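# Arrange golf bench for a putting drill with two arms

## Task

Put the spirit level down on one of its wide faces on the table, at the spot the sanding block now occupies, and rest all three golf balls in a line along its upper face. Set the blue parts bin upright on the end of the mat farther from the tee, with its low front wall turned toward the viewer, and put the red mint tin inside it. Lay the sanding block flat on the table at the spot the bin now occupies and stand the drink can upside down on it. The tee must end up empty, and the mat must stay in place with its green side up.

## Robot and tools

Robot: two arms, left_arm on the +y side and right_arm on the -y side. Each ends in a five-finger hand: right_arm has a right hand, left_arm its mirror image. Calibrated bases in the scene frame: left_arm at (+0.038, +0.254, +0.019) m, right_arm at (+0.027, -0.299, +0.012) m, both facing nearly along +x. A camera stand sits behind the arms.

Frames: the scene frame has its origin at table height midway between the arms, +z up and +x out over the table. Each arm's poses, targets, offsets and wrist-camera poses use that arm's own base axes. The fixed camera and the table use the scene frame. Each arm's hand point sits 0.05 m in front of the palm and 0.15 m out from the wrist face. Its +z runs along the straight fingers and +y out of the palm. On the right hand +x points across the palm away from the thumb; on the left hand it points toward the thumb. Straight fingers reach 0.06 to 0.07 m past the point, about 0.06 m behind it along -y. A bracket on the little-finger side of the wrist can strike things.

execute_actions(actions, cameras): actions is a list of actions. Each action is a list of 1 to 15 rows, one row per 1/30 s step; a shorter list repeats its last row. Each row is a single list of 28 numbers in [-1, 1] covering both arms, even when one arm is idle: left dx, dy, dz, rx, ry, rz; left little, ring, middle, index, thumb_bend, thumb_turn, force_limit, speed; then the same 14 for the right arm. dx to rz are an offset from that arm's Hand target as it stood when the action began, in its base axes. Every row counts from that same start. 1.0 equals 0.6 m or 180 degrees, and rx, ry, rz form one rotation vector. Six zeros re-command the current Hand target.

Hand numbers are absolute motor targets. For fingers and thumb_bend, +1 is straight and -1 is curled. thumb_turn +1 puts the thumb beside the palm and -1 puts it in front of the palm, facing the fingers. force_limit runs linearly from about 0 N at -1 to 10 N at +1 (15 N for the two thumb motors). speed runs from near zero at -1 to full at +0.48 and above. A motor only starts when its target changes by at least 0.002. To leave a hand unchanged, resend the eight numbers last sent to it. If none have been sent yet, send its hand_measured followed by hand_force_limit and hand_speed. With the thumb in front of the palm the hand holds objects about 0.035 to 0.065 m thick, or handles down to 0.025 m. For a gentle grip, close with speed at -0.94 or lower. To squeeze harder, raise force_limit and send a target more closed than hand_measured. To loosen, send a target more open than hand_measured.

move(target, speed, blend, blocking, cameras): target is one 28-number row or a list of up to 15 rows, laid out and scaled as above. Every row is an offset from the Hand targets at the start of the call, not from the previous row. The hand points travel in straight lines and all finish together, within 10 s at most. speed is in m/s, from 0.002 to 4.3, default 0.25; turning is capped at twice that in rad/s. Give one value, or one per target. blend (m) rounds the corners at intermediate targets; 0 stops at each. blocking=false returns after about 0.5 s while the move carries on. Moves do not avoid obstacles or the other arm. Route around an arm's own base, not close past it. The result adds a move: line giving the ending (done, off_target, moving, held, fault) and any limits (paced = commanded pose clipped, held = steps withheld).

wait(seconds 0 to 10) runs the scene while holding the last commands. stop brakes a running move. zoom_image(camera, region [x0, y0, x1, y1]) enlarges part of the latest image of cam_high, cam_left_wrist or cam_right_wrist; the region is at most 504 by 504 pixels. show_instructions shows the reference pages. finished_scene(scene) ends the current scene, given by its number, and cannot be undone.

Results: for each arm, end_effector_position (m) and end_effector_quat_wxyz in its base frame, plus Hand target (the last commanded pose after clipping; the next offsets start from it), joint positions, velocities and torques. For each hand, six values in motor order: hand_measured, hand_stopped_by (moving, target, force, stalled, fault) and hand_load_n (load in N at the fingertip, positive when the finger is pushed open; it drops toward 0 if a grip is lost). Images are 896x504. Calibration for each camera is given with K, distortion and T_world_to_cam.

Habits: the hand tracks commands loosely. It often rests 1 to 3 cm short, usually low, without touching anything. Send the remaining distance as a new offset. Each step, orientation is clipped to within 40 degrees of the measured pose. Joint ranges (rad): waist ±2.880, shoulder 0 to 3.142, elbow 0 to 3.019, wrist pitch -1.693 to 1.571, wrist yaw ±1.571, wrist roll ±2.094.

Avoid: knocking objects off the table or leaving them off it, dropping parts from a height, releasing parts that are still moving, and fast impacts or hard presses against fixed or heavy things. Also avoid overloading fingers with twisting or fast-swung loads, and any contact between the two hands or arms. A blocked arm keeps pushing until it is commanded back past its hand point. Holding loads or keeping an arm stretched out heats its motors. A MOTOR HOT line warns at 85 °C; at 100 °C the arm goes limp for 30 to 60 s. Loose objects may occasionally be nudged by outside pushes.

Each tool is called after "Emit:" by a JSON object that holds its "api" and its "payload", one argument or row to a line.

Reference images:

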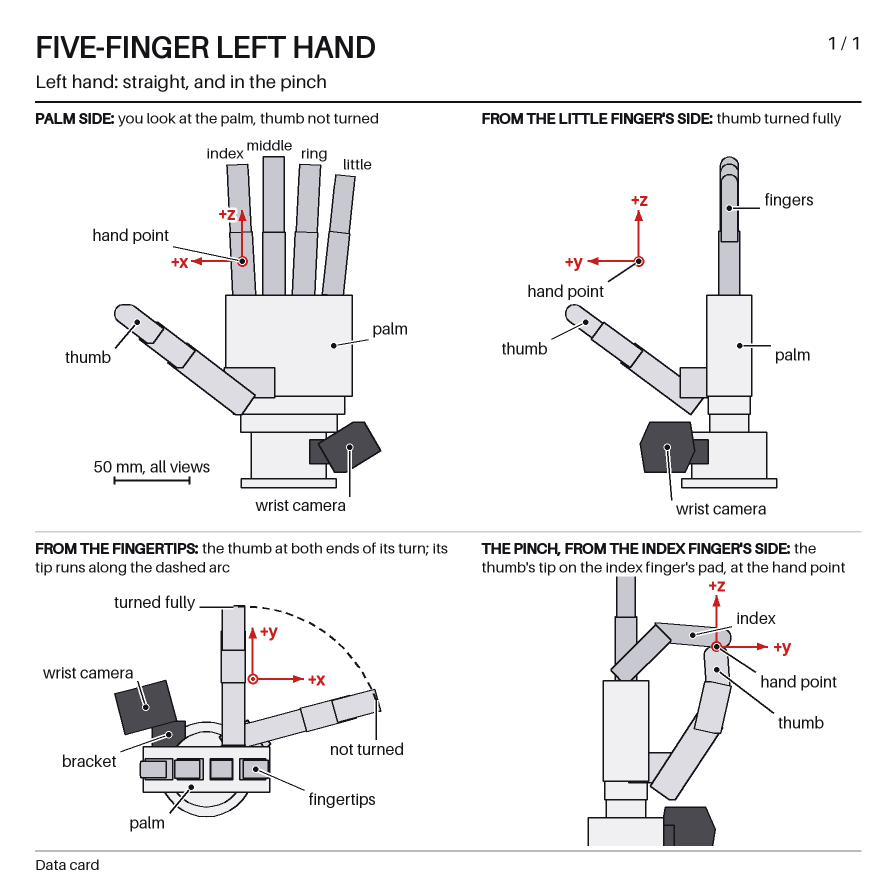

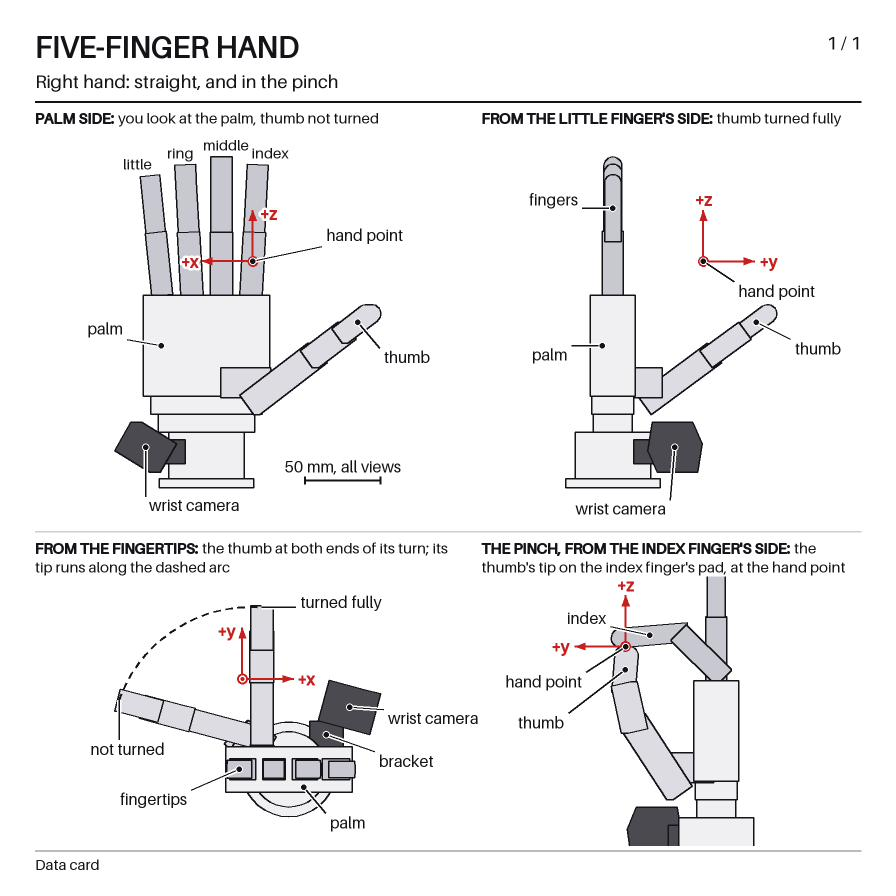

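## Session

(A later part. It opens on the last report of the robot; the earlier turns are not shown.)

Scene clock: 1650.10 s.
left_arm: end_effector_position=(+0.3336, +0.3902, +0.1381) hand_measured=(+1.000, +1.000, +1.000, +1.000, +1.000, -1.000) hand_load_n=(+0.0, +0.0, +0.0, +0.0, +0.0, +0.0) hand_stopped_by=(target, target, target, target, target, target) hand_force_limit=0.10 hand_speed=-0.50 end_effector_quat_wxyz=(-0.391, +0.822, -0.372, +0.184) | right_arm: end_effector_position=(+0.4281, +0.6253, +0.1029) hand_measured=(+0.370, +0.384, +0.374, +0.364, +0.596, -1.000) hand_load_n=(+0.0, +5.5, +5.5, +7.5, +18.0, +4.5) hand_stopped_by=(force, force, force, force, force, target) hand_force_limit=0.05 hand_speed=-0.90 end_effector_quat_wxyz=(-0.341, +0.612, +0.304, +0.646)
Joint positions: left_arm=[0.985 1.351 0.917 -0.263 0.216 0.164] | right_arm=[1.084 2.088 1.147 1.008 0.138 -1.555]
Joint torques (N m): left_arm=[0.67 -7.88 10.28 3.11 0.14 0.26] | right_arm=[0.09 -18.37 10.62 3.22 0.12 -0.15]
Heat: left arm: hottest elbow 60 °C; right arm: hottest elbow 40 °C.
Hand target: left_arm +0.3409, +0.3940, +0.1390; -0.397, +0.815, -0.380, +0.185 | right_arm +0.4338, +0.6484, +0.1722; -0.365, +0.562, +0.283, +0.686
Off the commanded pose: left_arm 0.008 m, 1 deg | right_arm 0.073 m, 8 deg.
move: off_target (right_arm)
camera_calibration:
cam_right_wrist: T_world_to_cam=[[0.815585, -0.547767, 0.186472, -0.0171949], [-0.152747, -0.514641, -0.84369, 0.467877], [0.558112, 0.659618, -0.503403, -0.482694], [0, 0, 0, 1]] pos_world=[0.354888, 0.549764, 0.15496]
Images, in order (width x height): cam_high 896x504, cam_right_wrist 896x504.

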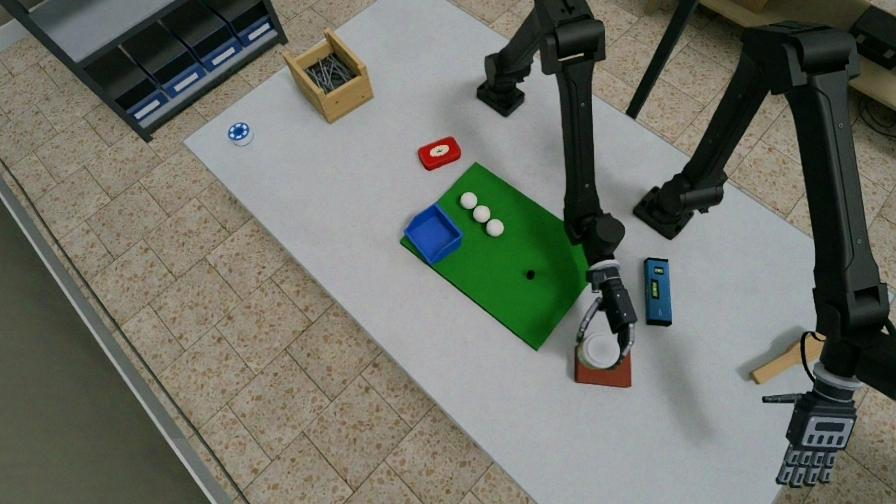

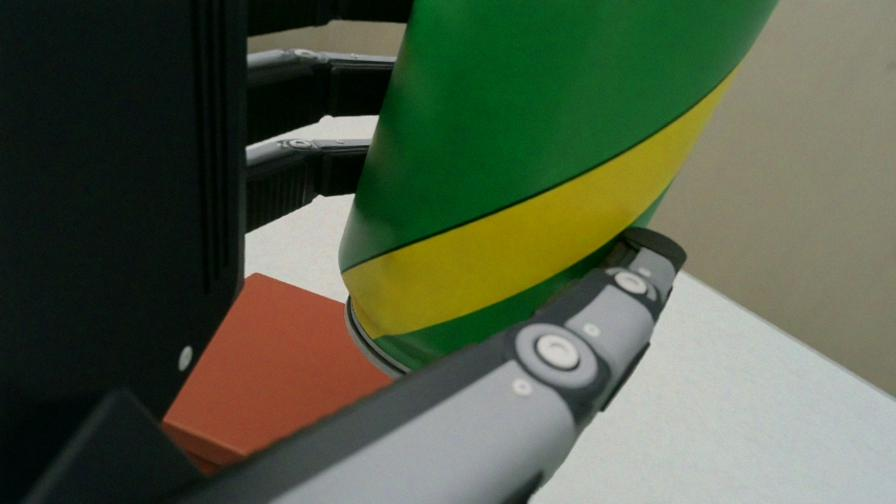

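Emit:
{"api": "move", "payload": {
  "target": [
    [0,0,0,0,0,0,1,1,1,1,1,-1,0.1,-0.5,-0.061,0.081,-0.005,0.0206,-0.0287,0,0.15,0.15,0.15,0.2,0.2,-1,0.05,-0.9]
  ],
  "speed": 0.1,
  "cameras": ["cam_high","cam_right_wrist"]
}}

Emit:
{"api": "zoom_image", "payload": {
  "camera": "cam_high",
  "region": [530, 280, 700, 440]
}}

Scene clock: 1686.37 s.
left_arm: end_effector_position=(+0.3336, +0.3902, +0.1381) hand_measured=(+1.000, +1.000, +1.000, +1.000, +1.000, -1.000) hand_load_n=(+0.0, +0.0, +0.0, +0.0, +0.0, +0.0) hand_stopped_by=(target, target, target, target, target, target) hand_force_limit=0.10 hand_speed=-0.50 end_effector_quat_wxyz=(-0.391, +0.822, -0.372, +0.184) | right_arm: end_effector_position=(+0.3891, +0.6724, +0.1056) hand_measured=(+0.370, +0.384, +0.374, +0.364, +0.596, -1.000) hand_load_n=(+0.0, +5.0, +5.0, +8.0, +18.0, +5.0) hand_stopped_by=(force, force, force, force, force, target) hand_force_limit=0.05 hand_speed=-0.90 end_effector_quat_wxyz=(-0.352, +0.569, +0.301, +0.680)
Joint positions: left_arm=[0.985 1.351 0.917 -0.263 0.216 0.164] | right_arm=[1.176 2.187 1.235 1.127 0.209 -1.618]
Joint torques (N m): left_arm=[0.62 -7.88 10.26 3.12 0.14 0.25] | right_arm=[-0.21 -17.9 11.82 3.17 0.1 -0.3]
Heat: left arm: hottest elbow 58 °C; right arm: hottest elbow 41 °C.
Hand target: left_arm +0.3409, +0.3940, +0.1390; -0.397, +0.815, -0.380, +0.185 | right_arm +0.3973, +0.6969, +0.1690; -0.369, +0.519, +0.276, +0.720
Off the commanded pose: left_arm 0.008 m, 1 deg | right_arm 0.069 m, 8 deg.
move: off_target (right_arm)
camera_calibration:
cam_right_wrist: T_world_to_cam=[[0.804833, -0.550068, 0.222865, 0.0417462], [-0.0682899, -0.458844, -0.885888, 0.422488], [0.589559, 0.697773, -0.406857, -0.538586], [0, 0, 0, 1]] pos_world=[0.312781, 0.59263, 0.145846]
Images, in order (width x height): cam_high 896x504, cam_right_wrist 896x504.

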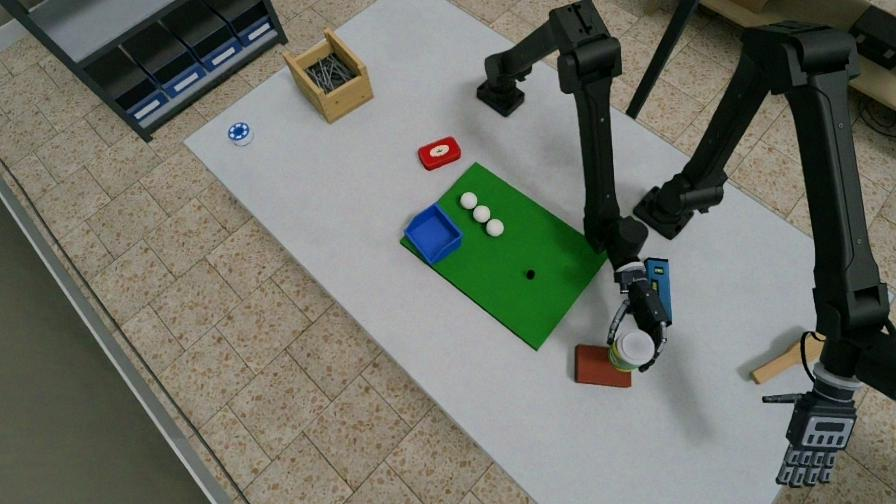

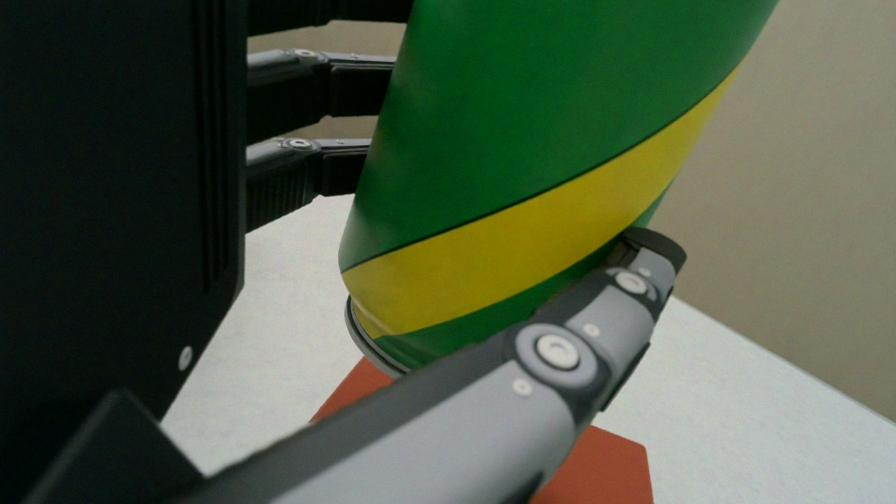

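Scaled by 2.965.

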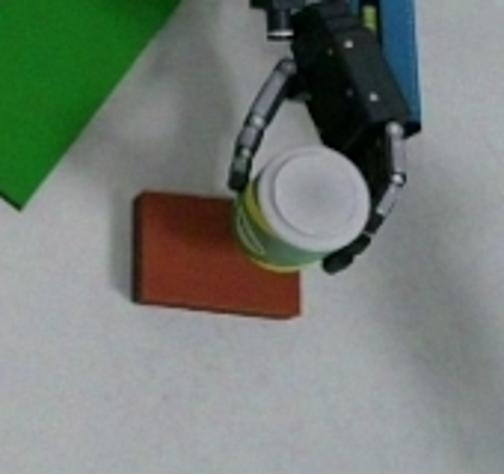

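Emit:
{"api": "move", "payload": {
  "target": [
    [0,0,0,0,0,0,1,1,1,1,1,-1,0.1,-0.5,0.008,0.0,-0.09,0.0,0.0,0,0.15,0.15,0.15,0.2,0.2,-1,0.05,-0.9]
  ],
  "speed": 0.06,
  "cameras": ["cam_high","cam_right_wrist"]
}}

Emit:
{"api": "zoom_image", "payload": {
  "camera": "cam_high",
  "region": [530, 280, 700, 440]
}}

Scene clock: 1705.63 s.
left_arm: end_effector_position=(+0.3336, +0.3902, +0.1381) hand_measured=(+1.000, +1.000, +1.000, +1.000, +1.000, -1.000) hand_load_n=(+0.0, +0.0, +0.0, +0.0, +0.0, +0.0) hand_stopped_by=(target, target, target, target, target, target) hand_force_limit=0.10 hand_speed=-0.50 end_effector_quat_wxyz=(-0.391, +0.822, -0.372, +0.184) | right_arm: end_effector_position=(+0.3900, +0.6759, +0.0618) hand_measured=(+0.370, +0.384, +0.374, +0.364, +0.596, -1.000) hand_load_n=(+0.0, +5.0, +5.5, +7.5, +18.0, +4.5) hand_stopped_by=(force, force, force, force, force, target) hand_force_limit=0.05 hand_speed=-0.90 end_effector_quat_wxyz=(-0.354, +0.564, +0.300, +0.683)
Joint positions: left_arm=[0.985 1.351 0.917 -0.263 0.216 0.164] | right_arm=[1.176 2.296 1.269 1.216 0.205 -1.621]
Joint torques (N m): left_arm=[0.62 -7.82 10.28 3.11 0.14 0.26] | right_arm=[-0.73 -17.61 11.06 3.11 -0.08 -0.23]
Heat: left arm: hottest elbow 58 °C; right arm: hottest elbow 44 °C.
Hand target: left_arm +0.3409, +0.3940, +0.1390; -0.397, +0.815, -0.380, +0.185 | right_arm +0.4022, +0.6969, +0.1152; -0.369, +0.519, +0.276, +0.720
Off the commanded pose: left_arm 0.008 m, 1 deg | right_arm 0.058 m, 7 deg.
move: off_target (right_arm)
camera_calibration:
cam_right_wrist: T_world_to_cam=[[0.804575, -0.550035, 0.223875, 0.0527521], [-0.059822, -0.45014, -0.890952, 0.376414], [0.59083, 0.703445, -0.395076, -0.564488], [0, 0, 0, 1]] pos_world=[0.313591, 0.595541, 0.100541]
Images, in order (width x height): cam_high 896x504, cam_right_wrist 896x504.

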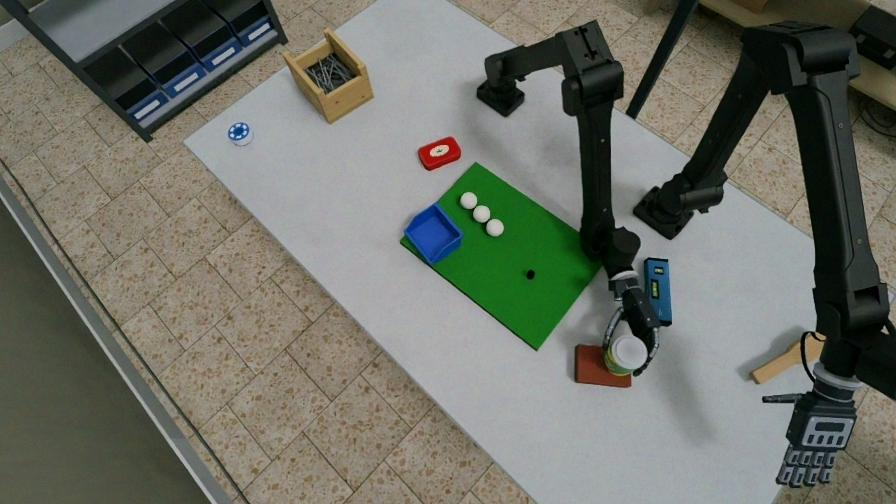

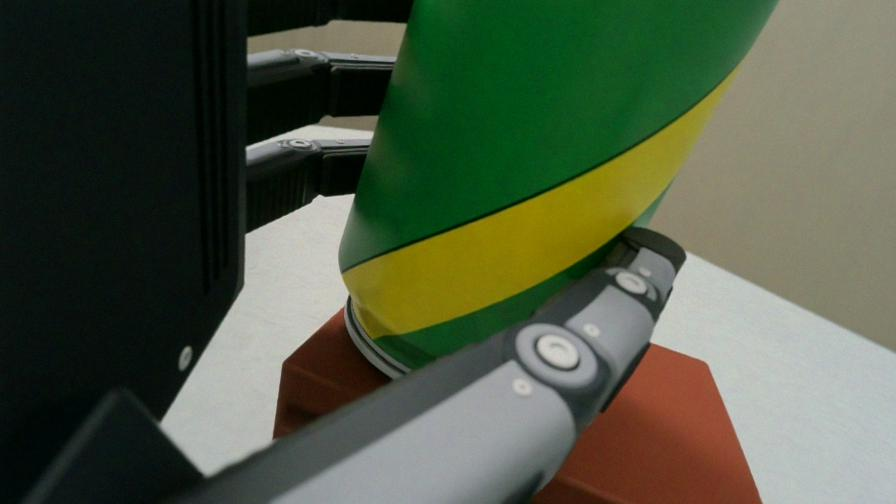

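Scaled by 2.965.

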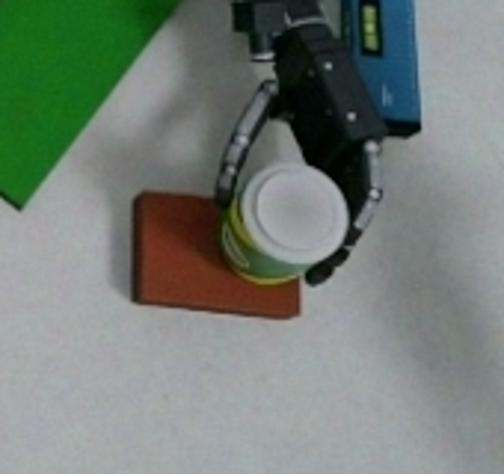

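Emit:
{"api": "move", "payload": {
  "target": [
    [0,0,0,0,0,0,1,1,1,1,1,-1,0.1,-0.5,0.012,-0.006,-0.03,0.0,0.0,0,0.15,0.15,0.15,0.2,0.2,-1,0.05,-0.9]
  ],
  "speed": 0.05,
  "cameras": ["cam_high","cam_right_wrist"]
}}

Emit:
{"api": "zoom_image", "payload": {
  "camera": "cam_high",
  "region": [530, 280, 700, 440]
}}

Scene clock: 1726.67 s.
left_arm: end_effector_position=(+0.3336, +0.3902, +0.1381) hand_measured=(+1.000, +1.000, +1.000, +1.000, +1.000, -1.000) hand_load_n=(+0.0, +0.0, +0.0, +0.0, +0.0, +0.0) hand_stopped_by=(target, target, target, target, target, target) hand_force_limit=0.10 hand_speed=-0.50 end_effector_quat_wxyz=(-0.391, +0.822, -0.372, +0.184) | right_arm: end_effector_position=(+0.3893, +0.6770, +0.0615) hand_measured=(+0.370, +0.384, +0.374, +0.364, +0.596, -1.000) hand_load_n=(+0.0, +5.0, +5.5, +7.5, +18.0, +5.0) hand_stopped_by=(force, force, force, force, force, target) hand_force_limit=0.05 hand_speed=-0.90 end_effector_quat_wxyz=(-0.360, +0.556, +0.301, +0.686)
Joint positions: left_arm=[0.985 1.351 0.917 -0.263 0.216 0.164] | right_arm=[1.175 2.307 1.272 1.241 0.192 -1.623]
Joint torques (N m): left_arm=[0.67 -7.88 10.26 3.12 0.14 0.25] | right_arm=[-1.61 -15.74 11.51 3.15 -0.09 -0.17]
Heat: left arm: hottest elbow 58 °C; right arm: hottest elbow 49 °C.
Hand target: left_arm +0.3409, +0.3940, +0.1390; -0.397, +0.815, -0.380, +0.185 | right_arm +0.4093, +0.6934, +0.0973; -0.369, +0.519, +0.276, +0.720
Off the commanded pose: left_arm 0.008 m, 1 deg | right_arm 0.044 m, 7 deg.
move: off_target (right_arm)
camera_calibration:
cam_right_wrist: T_world_to_cam=[[0.80817, -0.54403, 0.225594, 0.0485], [-0.0450951, -0.439081, -0.897315, 0.363778], [0.58722, 0.71501, -0.379385, -0.572366], [0, 0, 0, 1]] pos_world=[0.313313, 0.595361, 0.0983345]
Images, in order (width x height): cam_high 896x504, cam_right_wrist 896x504.

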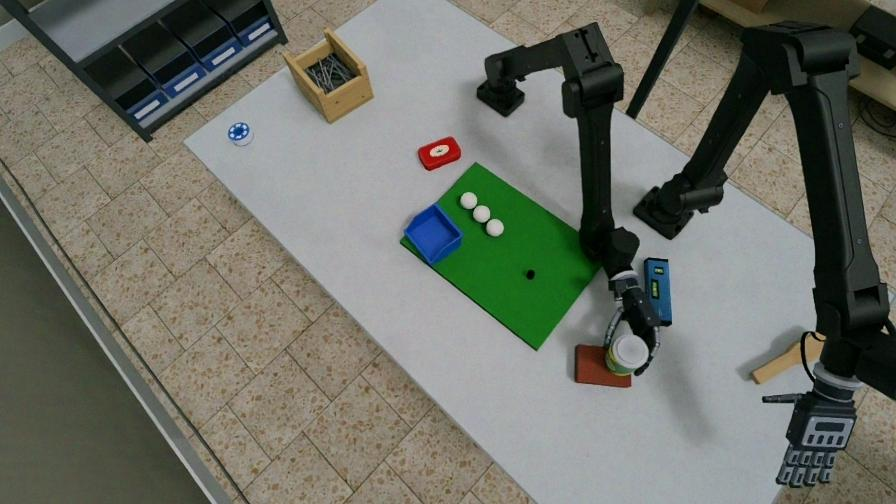

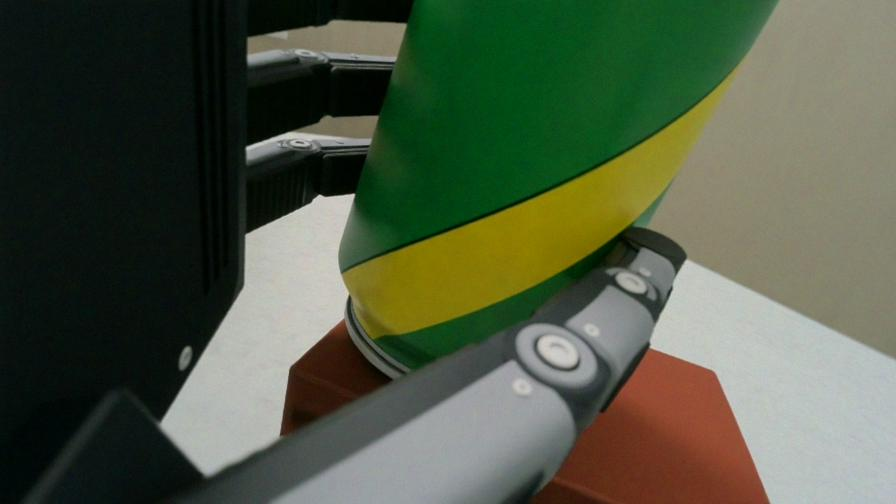

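Scaled by 2.965.

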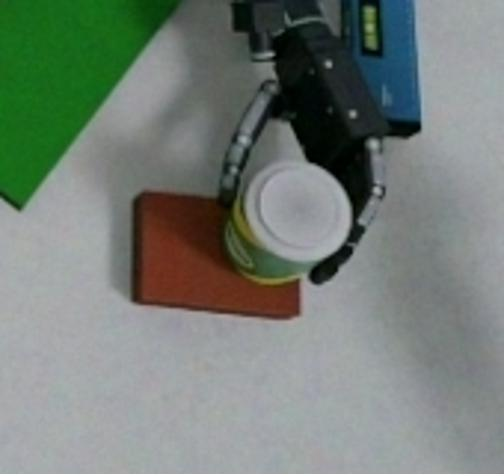

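Emit:
{"api": "move", "payload": {
  "target": [
    [0,0,0,0,0,0,1,1,1,1,1,-1,0.1,-0.5,0.0,0.0,0.06,0.0,0.0,0,0.15,0.15,0.15,0.2,0.2,-1,0.05,-0.9],
    [0,0,0,0,0,0,1,1,1,1,1,-1,0.1,-0.5,0.022,-0.008,0.05,0.0,0.0,0,0.15,0.15,0.15,0.2,0.2,-1,0.05,-0.9],
    [0,0,0,0,0,0,1,1,1,1,1,-1,0.1,-0.5,0.022,-0.008,0.02,0.0,0.0,0,0.15,0.15,0.15,0.2,0.2,-1,0.05,-0.9]
  ],
  "speed": 0.08,
  "cameras": ["cam_high","cam_right_wrist"]
}}

Emit:
{"api": "zoom_image", "payload": {
  "camera": "cam_high",
  "region": [530, 280, 700, 440]
}}

Scene clock: 1772.77 s.
left_arm: end_effector_position=(+0.3336, +0.3902, +0.1381) hand_measured=(+1.000, +1.000, +1.000, +1.000, +1.000, -1.000) hand_load_n=(+0.0, +0.0, +0.0, +0.0, +0.0, +0.0) hand_stopped_by=(target, target, target, target, target, target) hand_force_limit=0.10 hand_speed=-0.50 end_effector_quat_wxyz=(-0.391, +0.822, -0.372, +0.184) | right_arm: end_effector_position=(+0.4022, +0.6721, +0.0619) hand_measured=(+0.370, +0.384, +0.374, +0.364, +0.596, -1.000) hand_load_n=(+0.0, +5.0, +5.5, +7.5, +18.0, +5.0) hand_stopped_by=(force, force, force, force, force, target) hand_force_limit=0.05 hand_speed=-0.90 end_effector_quat_wxyz=(-0.358, +0.556, +0.303, +0.686)
Joint positions: left_arm=[0.985 1.351 0.917 -0.263 0.216 0.164] | right_arm=[1.152 2.306 1.273 1.234 0.17 -1.623]
Joint torques (N m): left_arm=[0.62 -7.88 10.29 3.12 0.14 0.26] | right_arm=[-1.67 -17.38 11.07 2.69 -0.06 -0.11]
Heat: left arm: hottest elbow 58 °C; right arm: hottest elbow 51 °C.
Hand target: left_arm +0.3409, +0.3940, +0.1390; -0.397, +0.815, -0.380, +0.185 | right_arm +0.4227, +0.6884, +0.1090; -0.369, +0.519, +0.276, +0.720
Off the commanded pose: left_arm 0.008 m, 1 deg | right_arm 0.054 m, 7 deg.
move: off_target (right_arm)
camera_calibration:
cam_right_wrist: T_world_to_cam=[[0.807005, -0.543792, 0.230289, 0.0353683], [-0.0434605, -0.443591, -0.895175, 0.364794], [0.588943, 0.712402, -0.381614, -0.575102], [0, 0, 0, 1]] pos_world=[0.326014, 0.590756, 0.0989423]
Images, in order (width x height): cam_high 896x504, cam_right_wrist 896x504.

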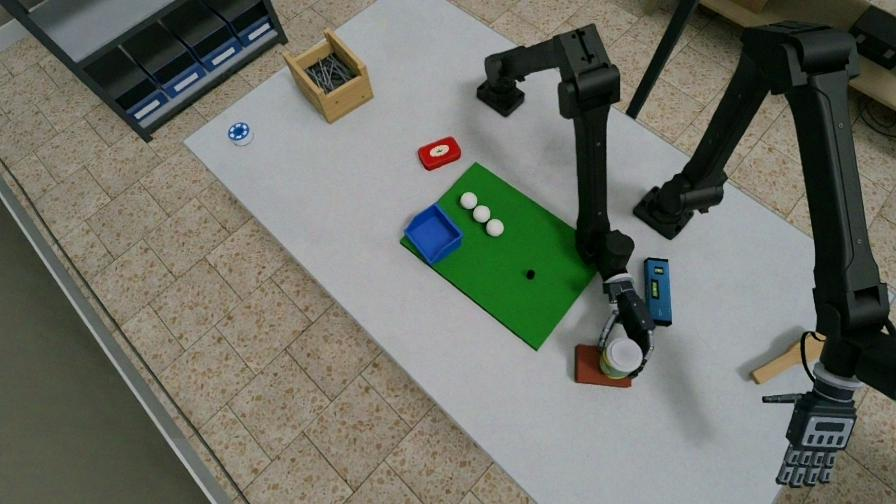

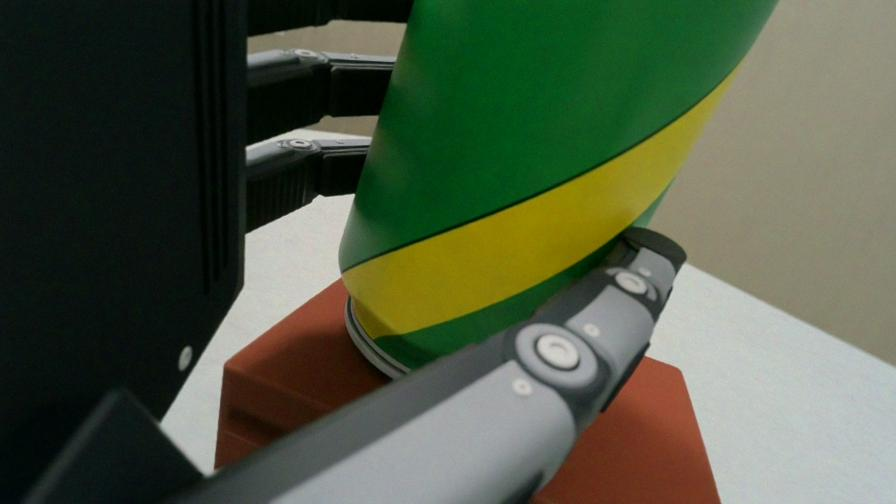

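Scaled by 2.965.

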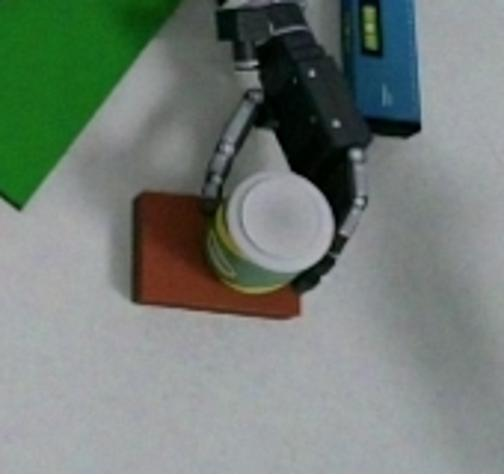

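Emit:
{"api": "move", "payload": {
  "target": [
    [0,0,0,0,0,0,1,1,1,1,1,-1,0.1,-0.5,0.0,0.0,-0.02,0.0,0.0,0,0.15,0.15,0.15,0.2,0.2,-1,0.05,-0.9]
  ],
  "speed": 0.05,
  "cameras": ["cam_right_wrist"]
}}

Scene clock: 1780.93 s.
left_arm: end_effector_position=(+0.3336, +0.3902, +0.1381) hand_measured=(+1.000, +1.000, +1.000, +1.000, +1.000, -1.000) hand_load_n=(+0.0, +0.0, +0.0, +0.0, +0.0, +0.0) hand_stopped_by=(target, target, target, target, target, target) hand_force_limit=0.10 hand_speed=-0.50 end_effector_quat_wxyz=(-0.391, +0.822, -0.372, +0.184) | right_arm: end_effector_position=(+0.4030, +0.6739, +0.0626) hand_measured=(+0.370, +0.384, +0.374, +0.364, +0.596, -1.000) hand_load_n=(+0.0, +5.0, +5.5, +7.5, +18.0, +4.5) hand_stopped_by=(force, force, force, force, force, target) hand_force_limit=0.05 hand_speed=-0.90 end_effector_quat_wxyz=(-0.359, +0.555, +0.301, +0.688)
Joint positions: left_arm=[0.985 1.351 0.917 -0.263 0.216 0.164] | right_arm=[1.152 2.31 1.281 1.237 0.17 -1.623]
Joint torques (N m): left_arm=[0.62 -7.88 10.28 3.11 0.14 0.25] | right_arm=[-1.61 -15.91 11.21 3.15 -0.07 -0.11]
Heat: left arm: hottest elbow 58 °C; right arm: hottest elbow 53 °C.
Hand target: left_arm +0.3409, +0.3940, +0.1390; -0.397, +0.815, -0.380, +0.185 | right_arm +0.4226, +0.6885, +0.0972; -0.369, +0.519, +0.276, +0.720
Off the commanded pose: left_arm 0.008 m, 1 deg | right_arm 0.042 m, 6 deg.
move: off_target (right_arm)
camera_calibration:
cam_right_wrist: T_world_to_cam=[[0.806542, -0.545064, 0.228901, 0.036695], [-0.0414589, -0.438391, -0.897827, 0.36215], [0.589722, 0.714645, -0.376179, -0.578744], [0, 0, 0, 1]] pos_world=[0.326716, 0.592361, 0.0990374]
Images, in order (width x height): cam_right_wrist 896x504.

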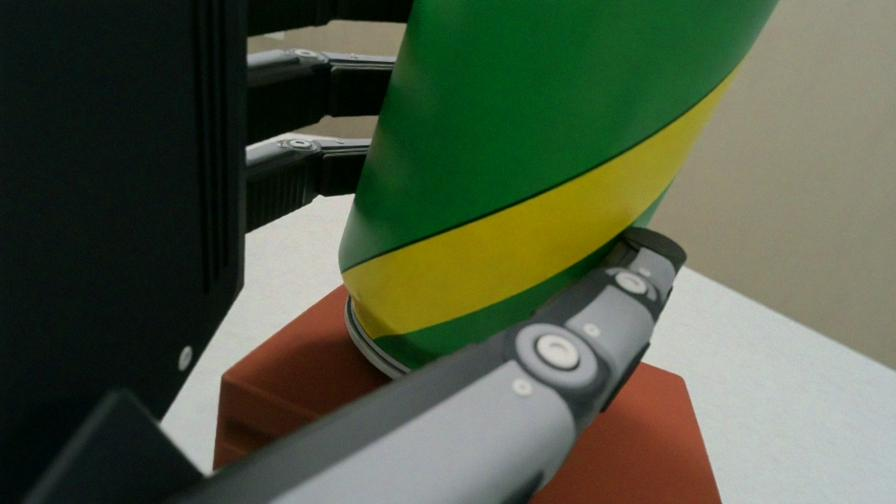

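Emit:
{"api": "move", "payload": {
  "target": [
    [0,0,0,0,0,0,1,1,1,1,1,-1,0.1,-0.5,0.0,0.0,0,0.0,0.0,0,0.42,0.42,0.42,0.42,0.63,-1,0.05,-0.93],
    [0,0,0,0,0,0,1,1,1,1,1,-1,0.1,-0.5,0.0,0.0,0,0.0,0.0,0,0.6,0.6,0.6,0.6,0.8,-1,0.05,-0.7],
    [0,0,0,0,0,0,1,1,1,1,1,-1,0.1,-0.5,0.0,0.0,0,0.0,0.0,0,1,1,1,1,1,-1,0.05,-0.5]
  ],
  "speed": 0.05,
  "cameras": ["cam_high","cam_right_wrist"]
}}

Emit:
{"api": "zoom_image", "payload": {
  "camera": "cam_high",
  "region": [530, 280, 700, 440]
}}

Scene clock: 1790.43 s.
left_arm: end_effector_position=(+0.3336, +0.3902, +0.1381) hand_measured=(+1.000, +1.000, +1.000, +1.000, +1.000, -1.000) hand_load_n=(+0.0, +0.0, +0.0, +0.0, +0.0, +0.0) hand_stopped_by=(target, target, target, target, target, target) hand_force_limit=0.10 hand_speed=-0.50 end_effector_quat_wxyz=(-0.391, +0.822, -0.372, +0.184) | right_arm: end_effector_position=(+0.4081, +0.6837, +0.0820) hand_measured=(+1.000, +1.000, +1.000, +1.000, +1.000, -1.000) hand_load_n=(+0.0, +0.0, +0.0, +0.0, +0.0, +0.0) hand_stopped_by=(target, target, target, target, target, target) hand_force_limit=0.05 hand_speed=-0.50 end_effector_quat_wxyz=(-0.368, +0.535, +0.291, +0.703)
Joint positions: left_arm=[0.985 1.351 0.917 -0.263 0.216 0.164] | right_arm=[1.15 2.319 1.323 1.262 0.164 -1.632]
Joint torques (N m): left_arm=[0.62 -7.82 10.25 3.11 0.14 0.26] | right_arm=[-1.49 -16.38 9.14 2.1 0.11 0.01]
Heat: left arm: hottest elbow 58 °C; right arm: hottest elbow 51 °C.
Hand target: left_arm +0.3409, +0.3940, +0.1390; -0.397, +0.815, -0.380, +0.185 | right_arm +0.4226, +0.6885, +0.0973; -0.369, +0.519, +0.276, +0.720
Off the commanded pose: left_arm 0.008 m, 1 deg | right_arm 0.022 m, 3 deg.
move: off_target (right_arm); target 2's new numbers were sent with right_arm's hand 0.031 m and 4 deg from that target; target 3's new numbers were sent with right_arm's hand 0.022 m and 3 deg from that target
camera_calibration:
cam_right_wrist: T_world_to_cam=[[0.799889, -0.554695, 0.229108, 0.0426902], [-0.0115015, -0.39585, -0.918243, 0.344462], [0.600037, 0.731858, -0.323016, -0.601849], [0, 0, 0, 1]] pos_world=[0.330946, 0.600503, 0.112112]
Images, in order (width x height): cam_high 896x504, cam_right_wrist 896x504.

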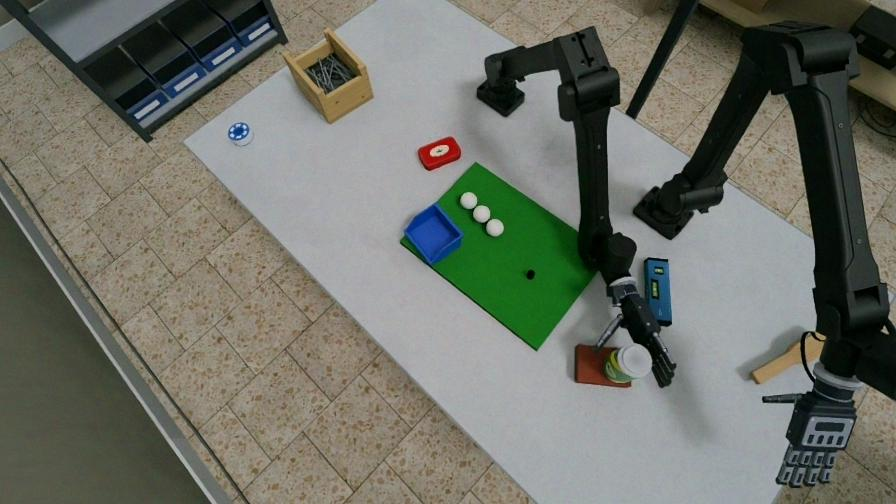

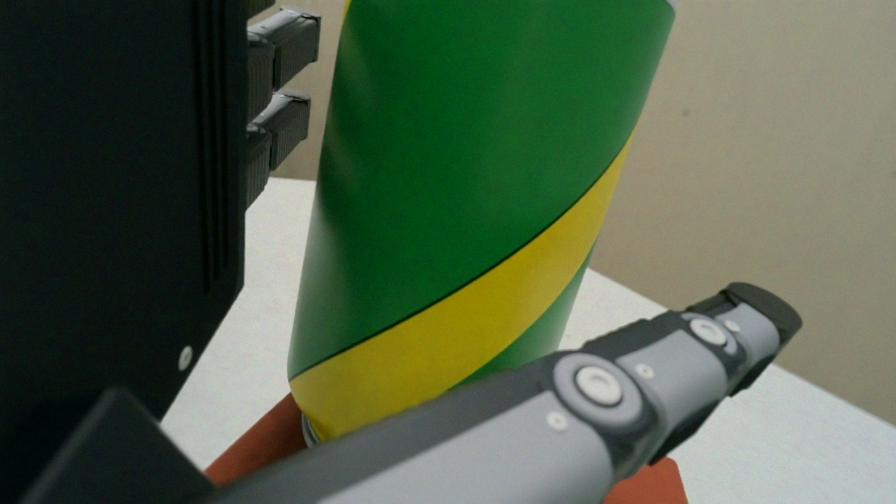

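Scaled by 2.965.

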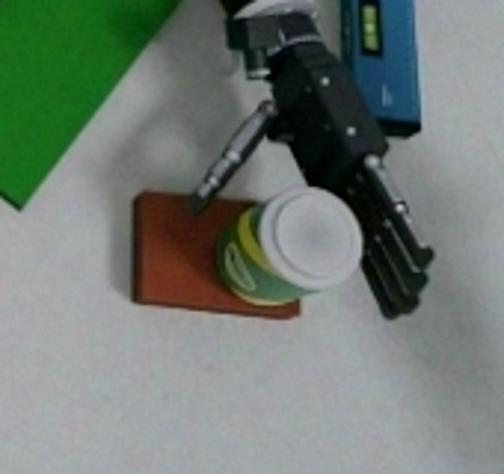

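Emit:
{"api": "zoom_image", "payload": {
  "camera": "cam_high",
  "region": [570, 325, 690, 400]
}}

Emit:
{"api": "wait", "payload": {
  "seconds": 0.2,
  "cameras": ["cam_high","cam_left_wrist","cam_right_wrist"]
}}

Scaled by 4.200.

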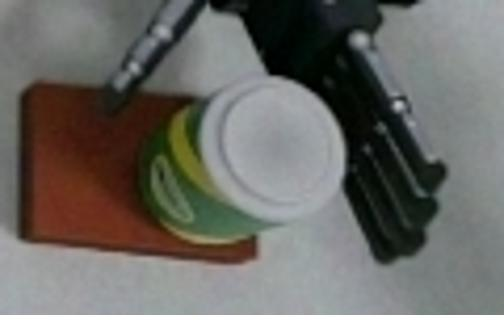

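Scene clock: 1808.27 s.
left_arm: end_effector_position=(+0.3336, +0.3902, +0.1381) hand_measured=(+1.000, +1.000, +1.000, +1.000, +1.000, -1.000) hand_load_n=(+0.0, +0.0, +0.0, +0.0, +0.0, +0.0) hand_stopped_by=(target, target, target, target, target, target) hand_force_limit=0.10 hand_speed=-0.50 end_effector_quat_wxyz=(-0.391, +0.822, -0.372, +0.184) | right_arm: end_effector_position=(+0.4081, +0.6837, +0.0820) hand_measured=(+1.000, +1.000, +1.000, +1.000, +1.000, -1.000) hand_load_n=(+0.0, +0.0, +0.0, +0.0, +0.0, +0.0) hand_stopped_by=(target, target, target, target, target, target) hand_force_limit=0.05 hand_speed=-0.50 end_effector_quat_wxyz=(-0.368, +0.535, +0.291, +0.703)
Joint positions: left_arm=[0.985 1.351 0.917 -0.263 0.216 0.164] | right_arm=[1.15 2.319 1.323 1.262 0.164 -1.632]
Joint torques (N m): left_arm=[0.67 -7.82 10.26 3.11 0.14 0.26] | right_arm=[-1.49 -16.38 9.14 2.09 0.11 0.01]
Heat: left arm: hottest elbow 58 °C; right arm: hottest elbow 51 °C.
Hand target: left_arm +0.3409, +0.3940, +0.1390; -0.397, +0.815, -0.380, +0.185 | right_arm +0.4226, +0.6885, +0.0973; -0.369, +0.519, +0.276, +0.720
Off the commanded pose: left_arm 0.008 m, 1 deg | right_arm 0.022 m, 3 deg.
wait: 0.20 s; at rest from the start
camera_calibration:
cam_left_wrist: T_world_to_cam=[[0.665834, 0.218478, 0.713395, -0.397857], [0.163464, -0.975652, 0.146228, 0.306592], [0.727973, 0.0192505, -0.685336, -0.0346419], [0, 0, 0, 1]] pos_world=[0.240008, 0.386717, 0.215255]
cam_right_wrist: T_world_to_cam=[[0.799889, -0.554695, 0.229108, 0.0426902], [-0.0115015, -0.39585, -0.918243, 0.344462], [0.600037, 0.731858, -0.323016, -0.601849], [0, 0, 0, 1]] pos_world=[0.330946, 0.600503, 0.112112]

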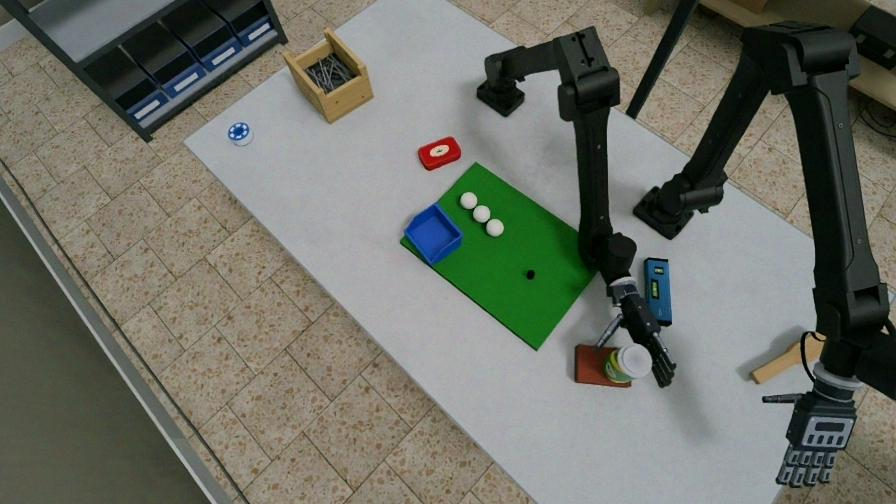

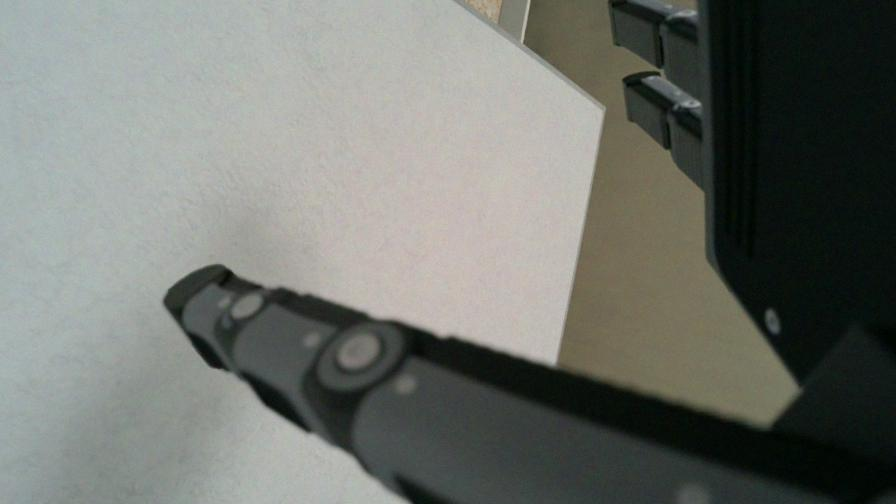

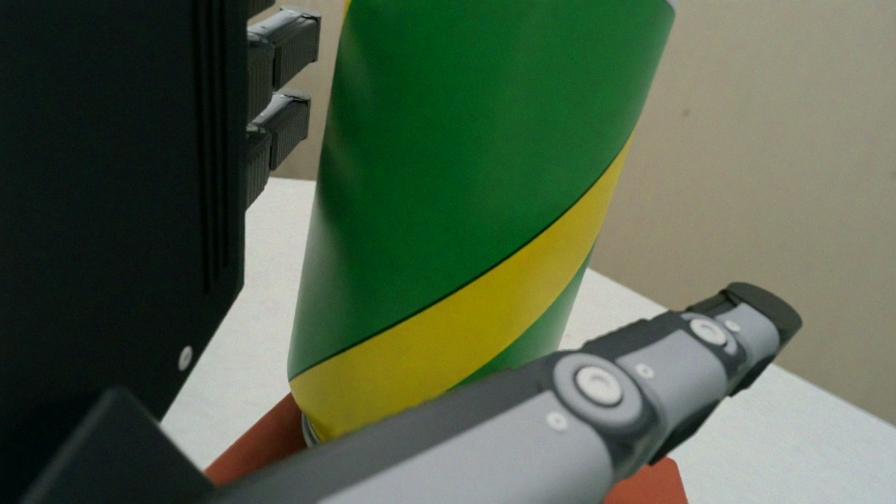

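Emit:
{"api": "move", "payload": {
  "target": [
    [0,0,0,0,0,0,1,1,1,1,1,-1,0.1,-0.5,-0.017,0.012,0.0,0.0,0.0,0,1,1,1,1,1,-1,0.05,-0.5],
    [0,0,0,0,0,0,1,1,1,1,1,-1,0.1,-0.5,-0.08,-0.08,0.0,0.0,0.0,0,1,1,1,1,1,-1,0.05,-0.5],
    [0,0,0,0,0,0,1,1,1,1,1,-1,0.1,-0.5,-0.13,-0.19,0.04,0.0,0.0,0,1,1,1,1,1,-1,0.05,-0.5]
  ],
  "speed": 0.08,
  "blend": 0.01,
  "cameras": ["cam_high","cam_right_wrist"]
}}

Emit:
{"api": "zoom_image", "payload": {
  "camera": "cam_high",
  "region": [570, 325, 690, 400]
}}

Scene clock: 1847.87 s.
left_arm: end_effector_position=(+0.3336, +0.3902, +0.1381) hand_measured=(+1.000, +1.000, +1.000, +1.000, +1.000, -1.000) hand_load_n=(+0.0, -0.5, +0.0, -0.5, +0.0, +0.0) hand_stopped_by=(target, target, target, target, target, target) hand_force_limit=0.10 hand_speed=-0.50 end_effector_quat_wxyz=(-0.391, +0.822, -0.372, +0.184) | right_arm: end_effector_position=(+0.3543, +0.5727, +0.1018) hand_measured=(+1.000, +1.000, +1.000, +1.000, +1.000, -1.000) hand_load_n=(+0.0, +0.0, +0.0, +0.0, +0.0, +0.5) hand_stopped_by=(target, target, target, target, target, target) hand_force_limit=0.05 hand_speed=-0.50 end_effector_quat_wxyz=(-0.360, +0.534, +0.281, +0.712)
Joint positions: left_arm=[0.985 1.351 0.917 -0.263 0.216 0.164] | right_arm=[1.168 2.134 0.926 1.49 0.206 -1.646]
Joint torques (N m): left_arm=[0.62 -7.88 10.26 3.12 0.14 0.26] | right_arm=[0.73 -16.38 3.75 2.07 0.18 0]
Heat: left arm: hottest elbow 58 °C; right arm: hottest elbow 49 °C.
Hand target: left_arm +0.3409, +0.3940, +0.1390; -0.397, +0.815, -0.380, +0.185 | right_arm +0.3446, +0.5745, +0.1212; -0.369, +0.519, +0.276, +0.720
Off the commanded pose: left_arm 0.008 m, 1 deg | right_arm 0.022 m, 2 deg.
move: off_target (right_arm); blend cut to 0.0064 m at target 1
camera_calibration:
cam_right_wrist: T_world_to_cam=[[0.783169, -0.578387, 0.228285, 0.0391746], [-0.015256, -0.384893, -0.922835, 0.31359], [0.621621, 0.719253, -0.31026, -0.483605], [0, 0, 0, 1]] pos_world=[0.274723, 0.491191, 0.130405]
Images, in order (width x height): cam_high 896x504, cam_right_wrist 896x504.

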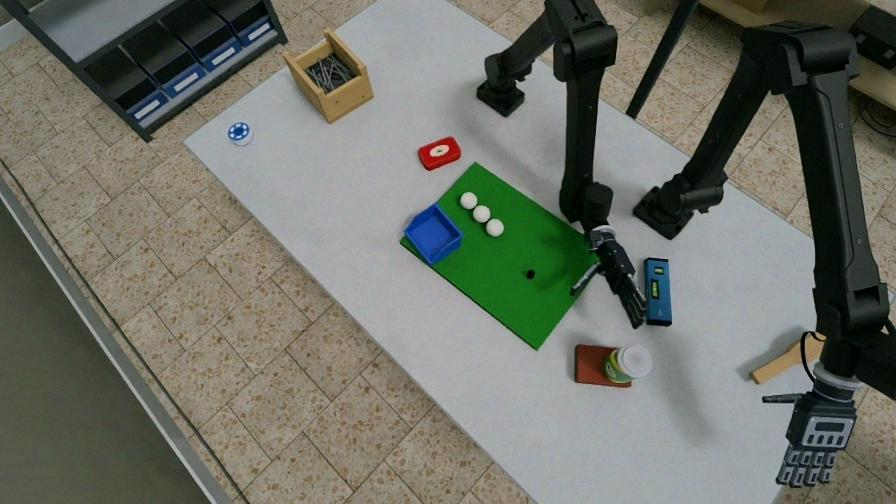

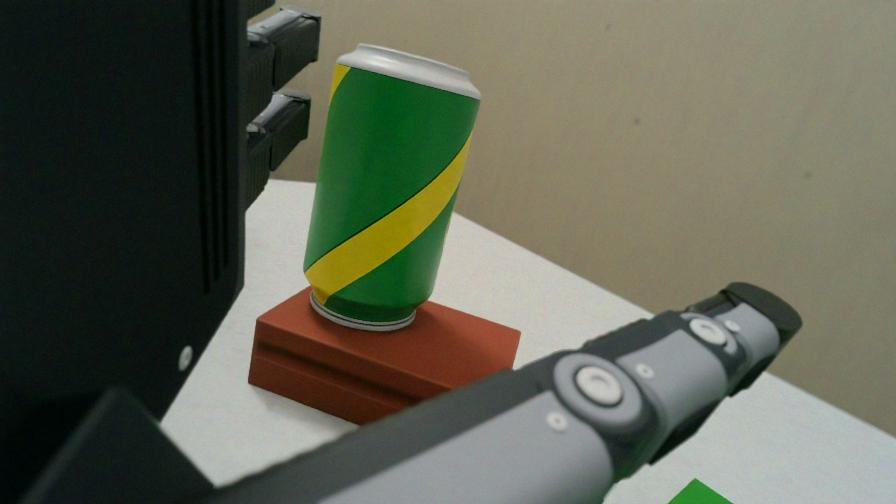

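Scaled by 4.200.

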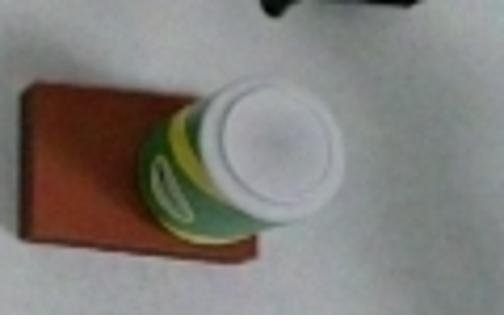

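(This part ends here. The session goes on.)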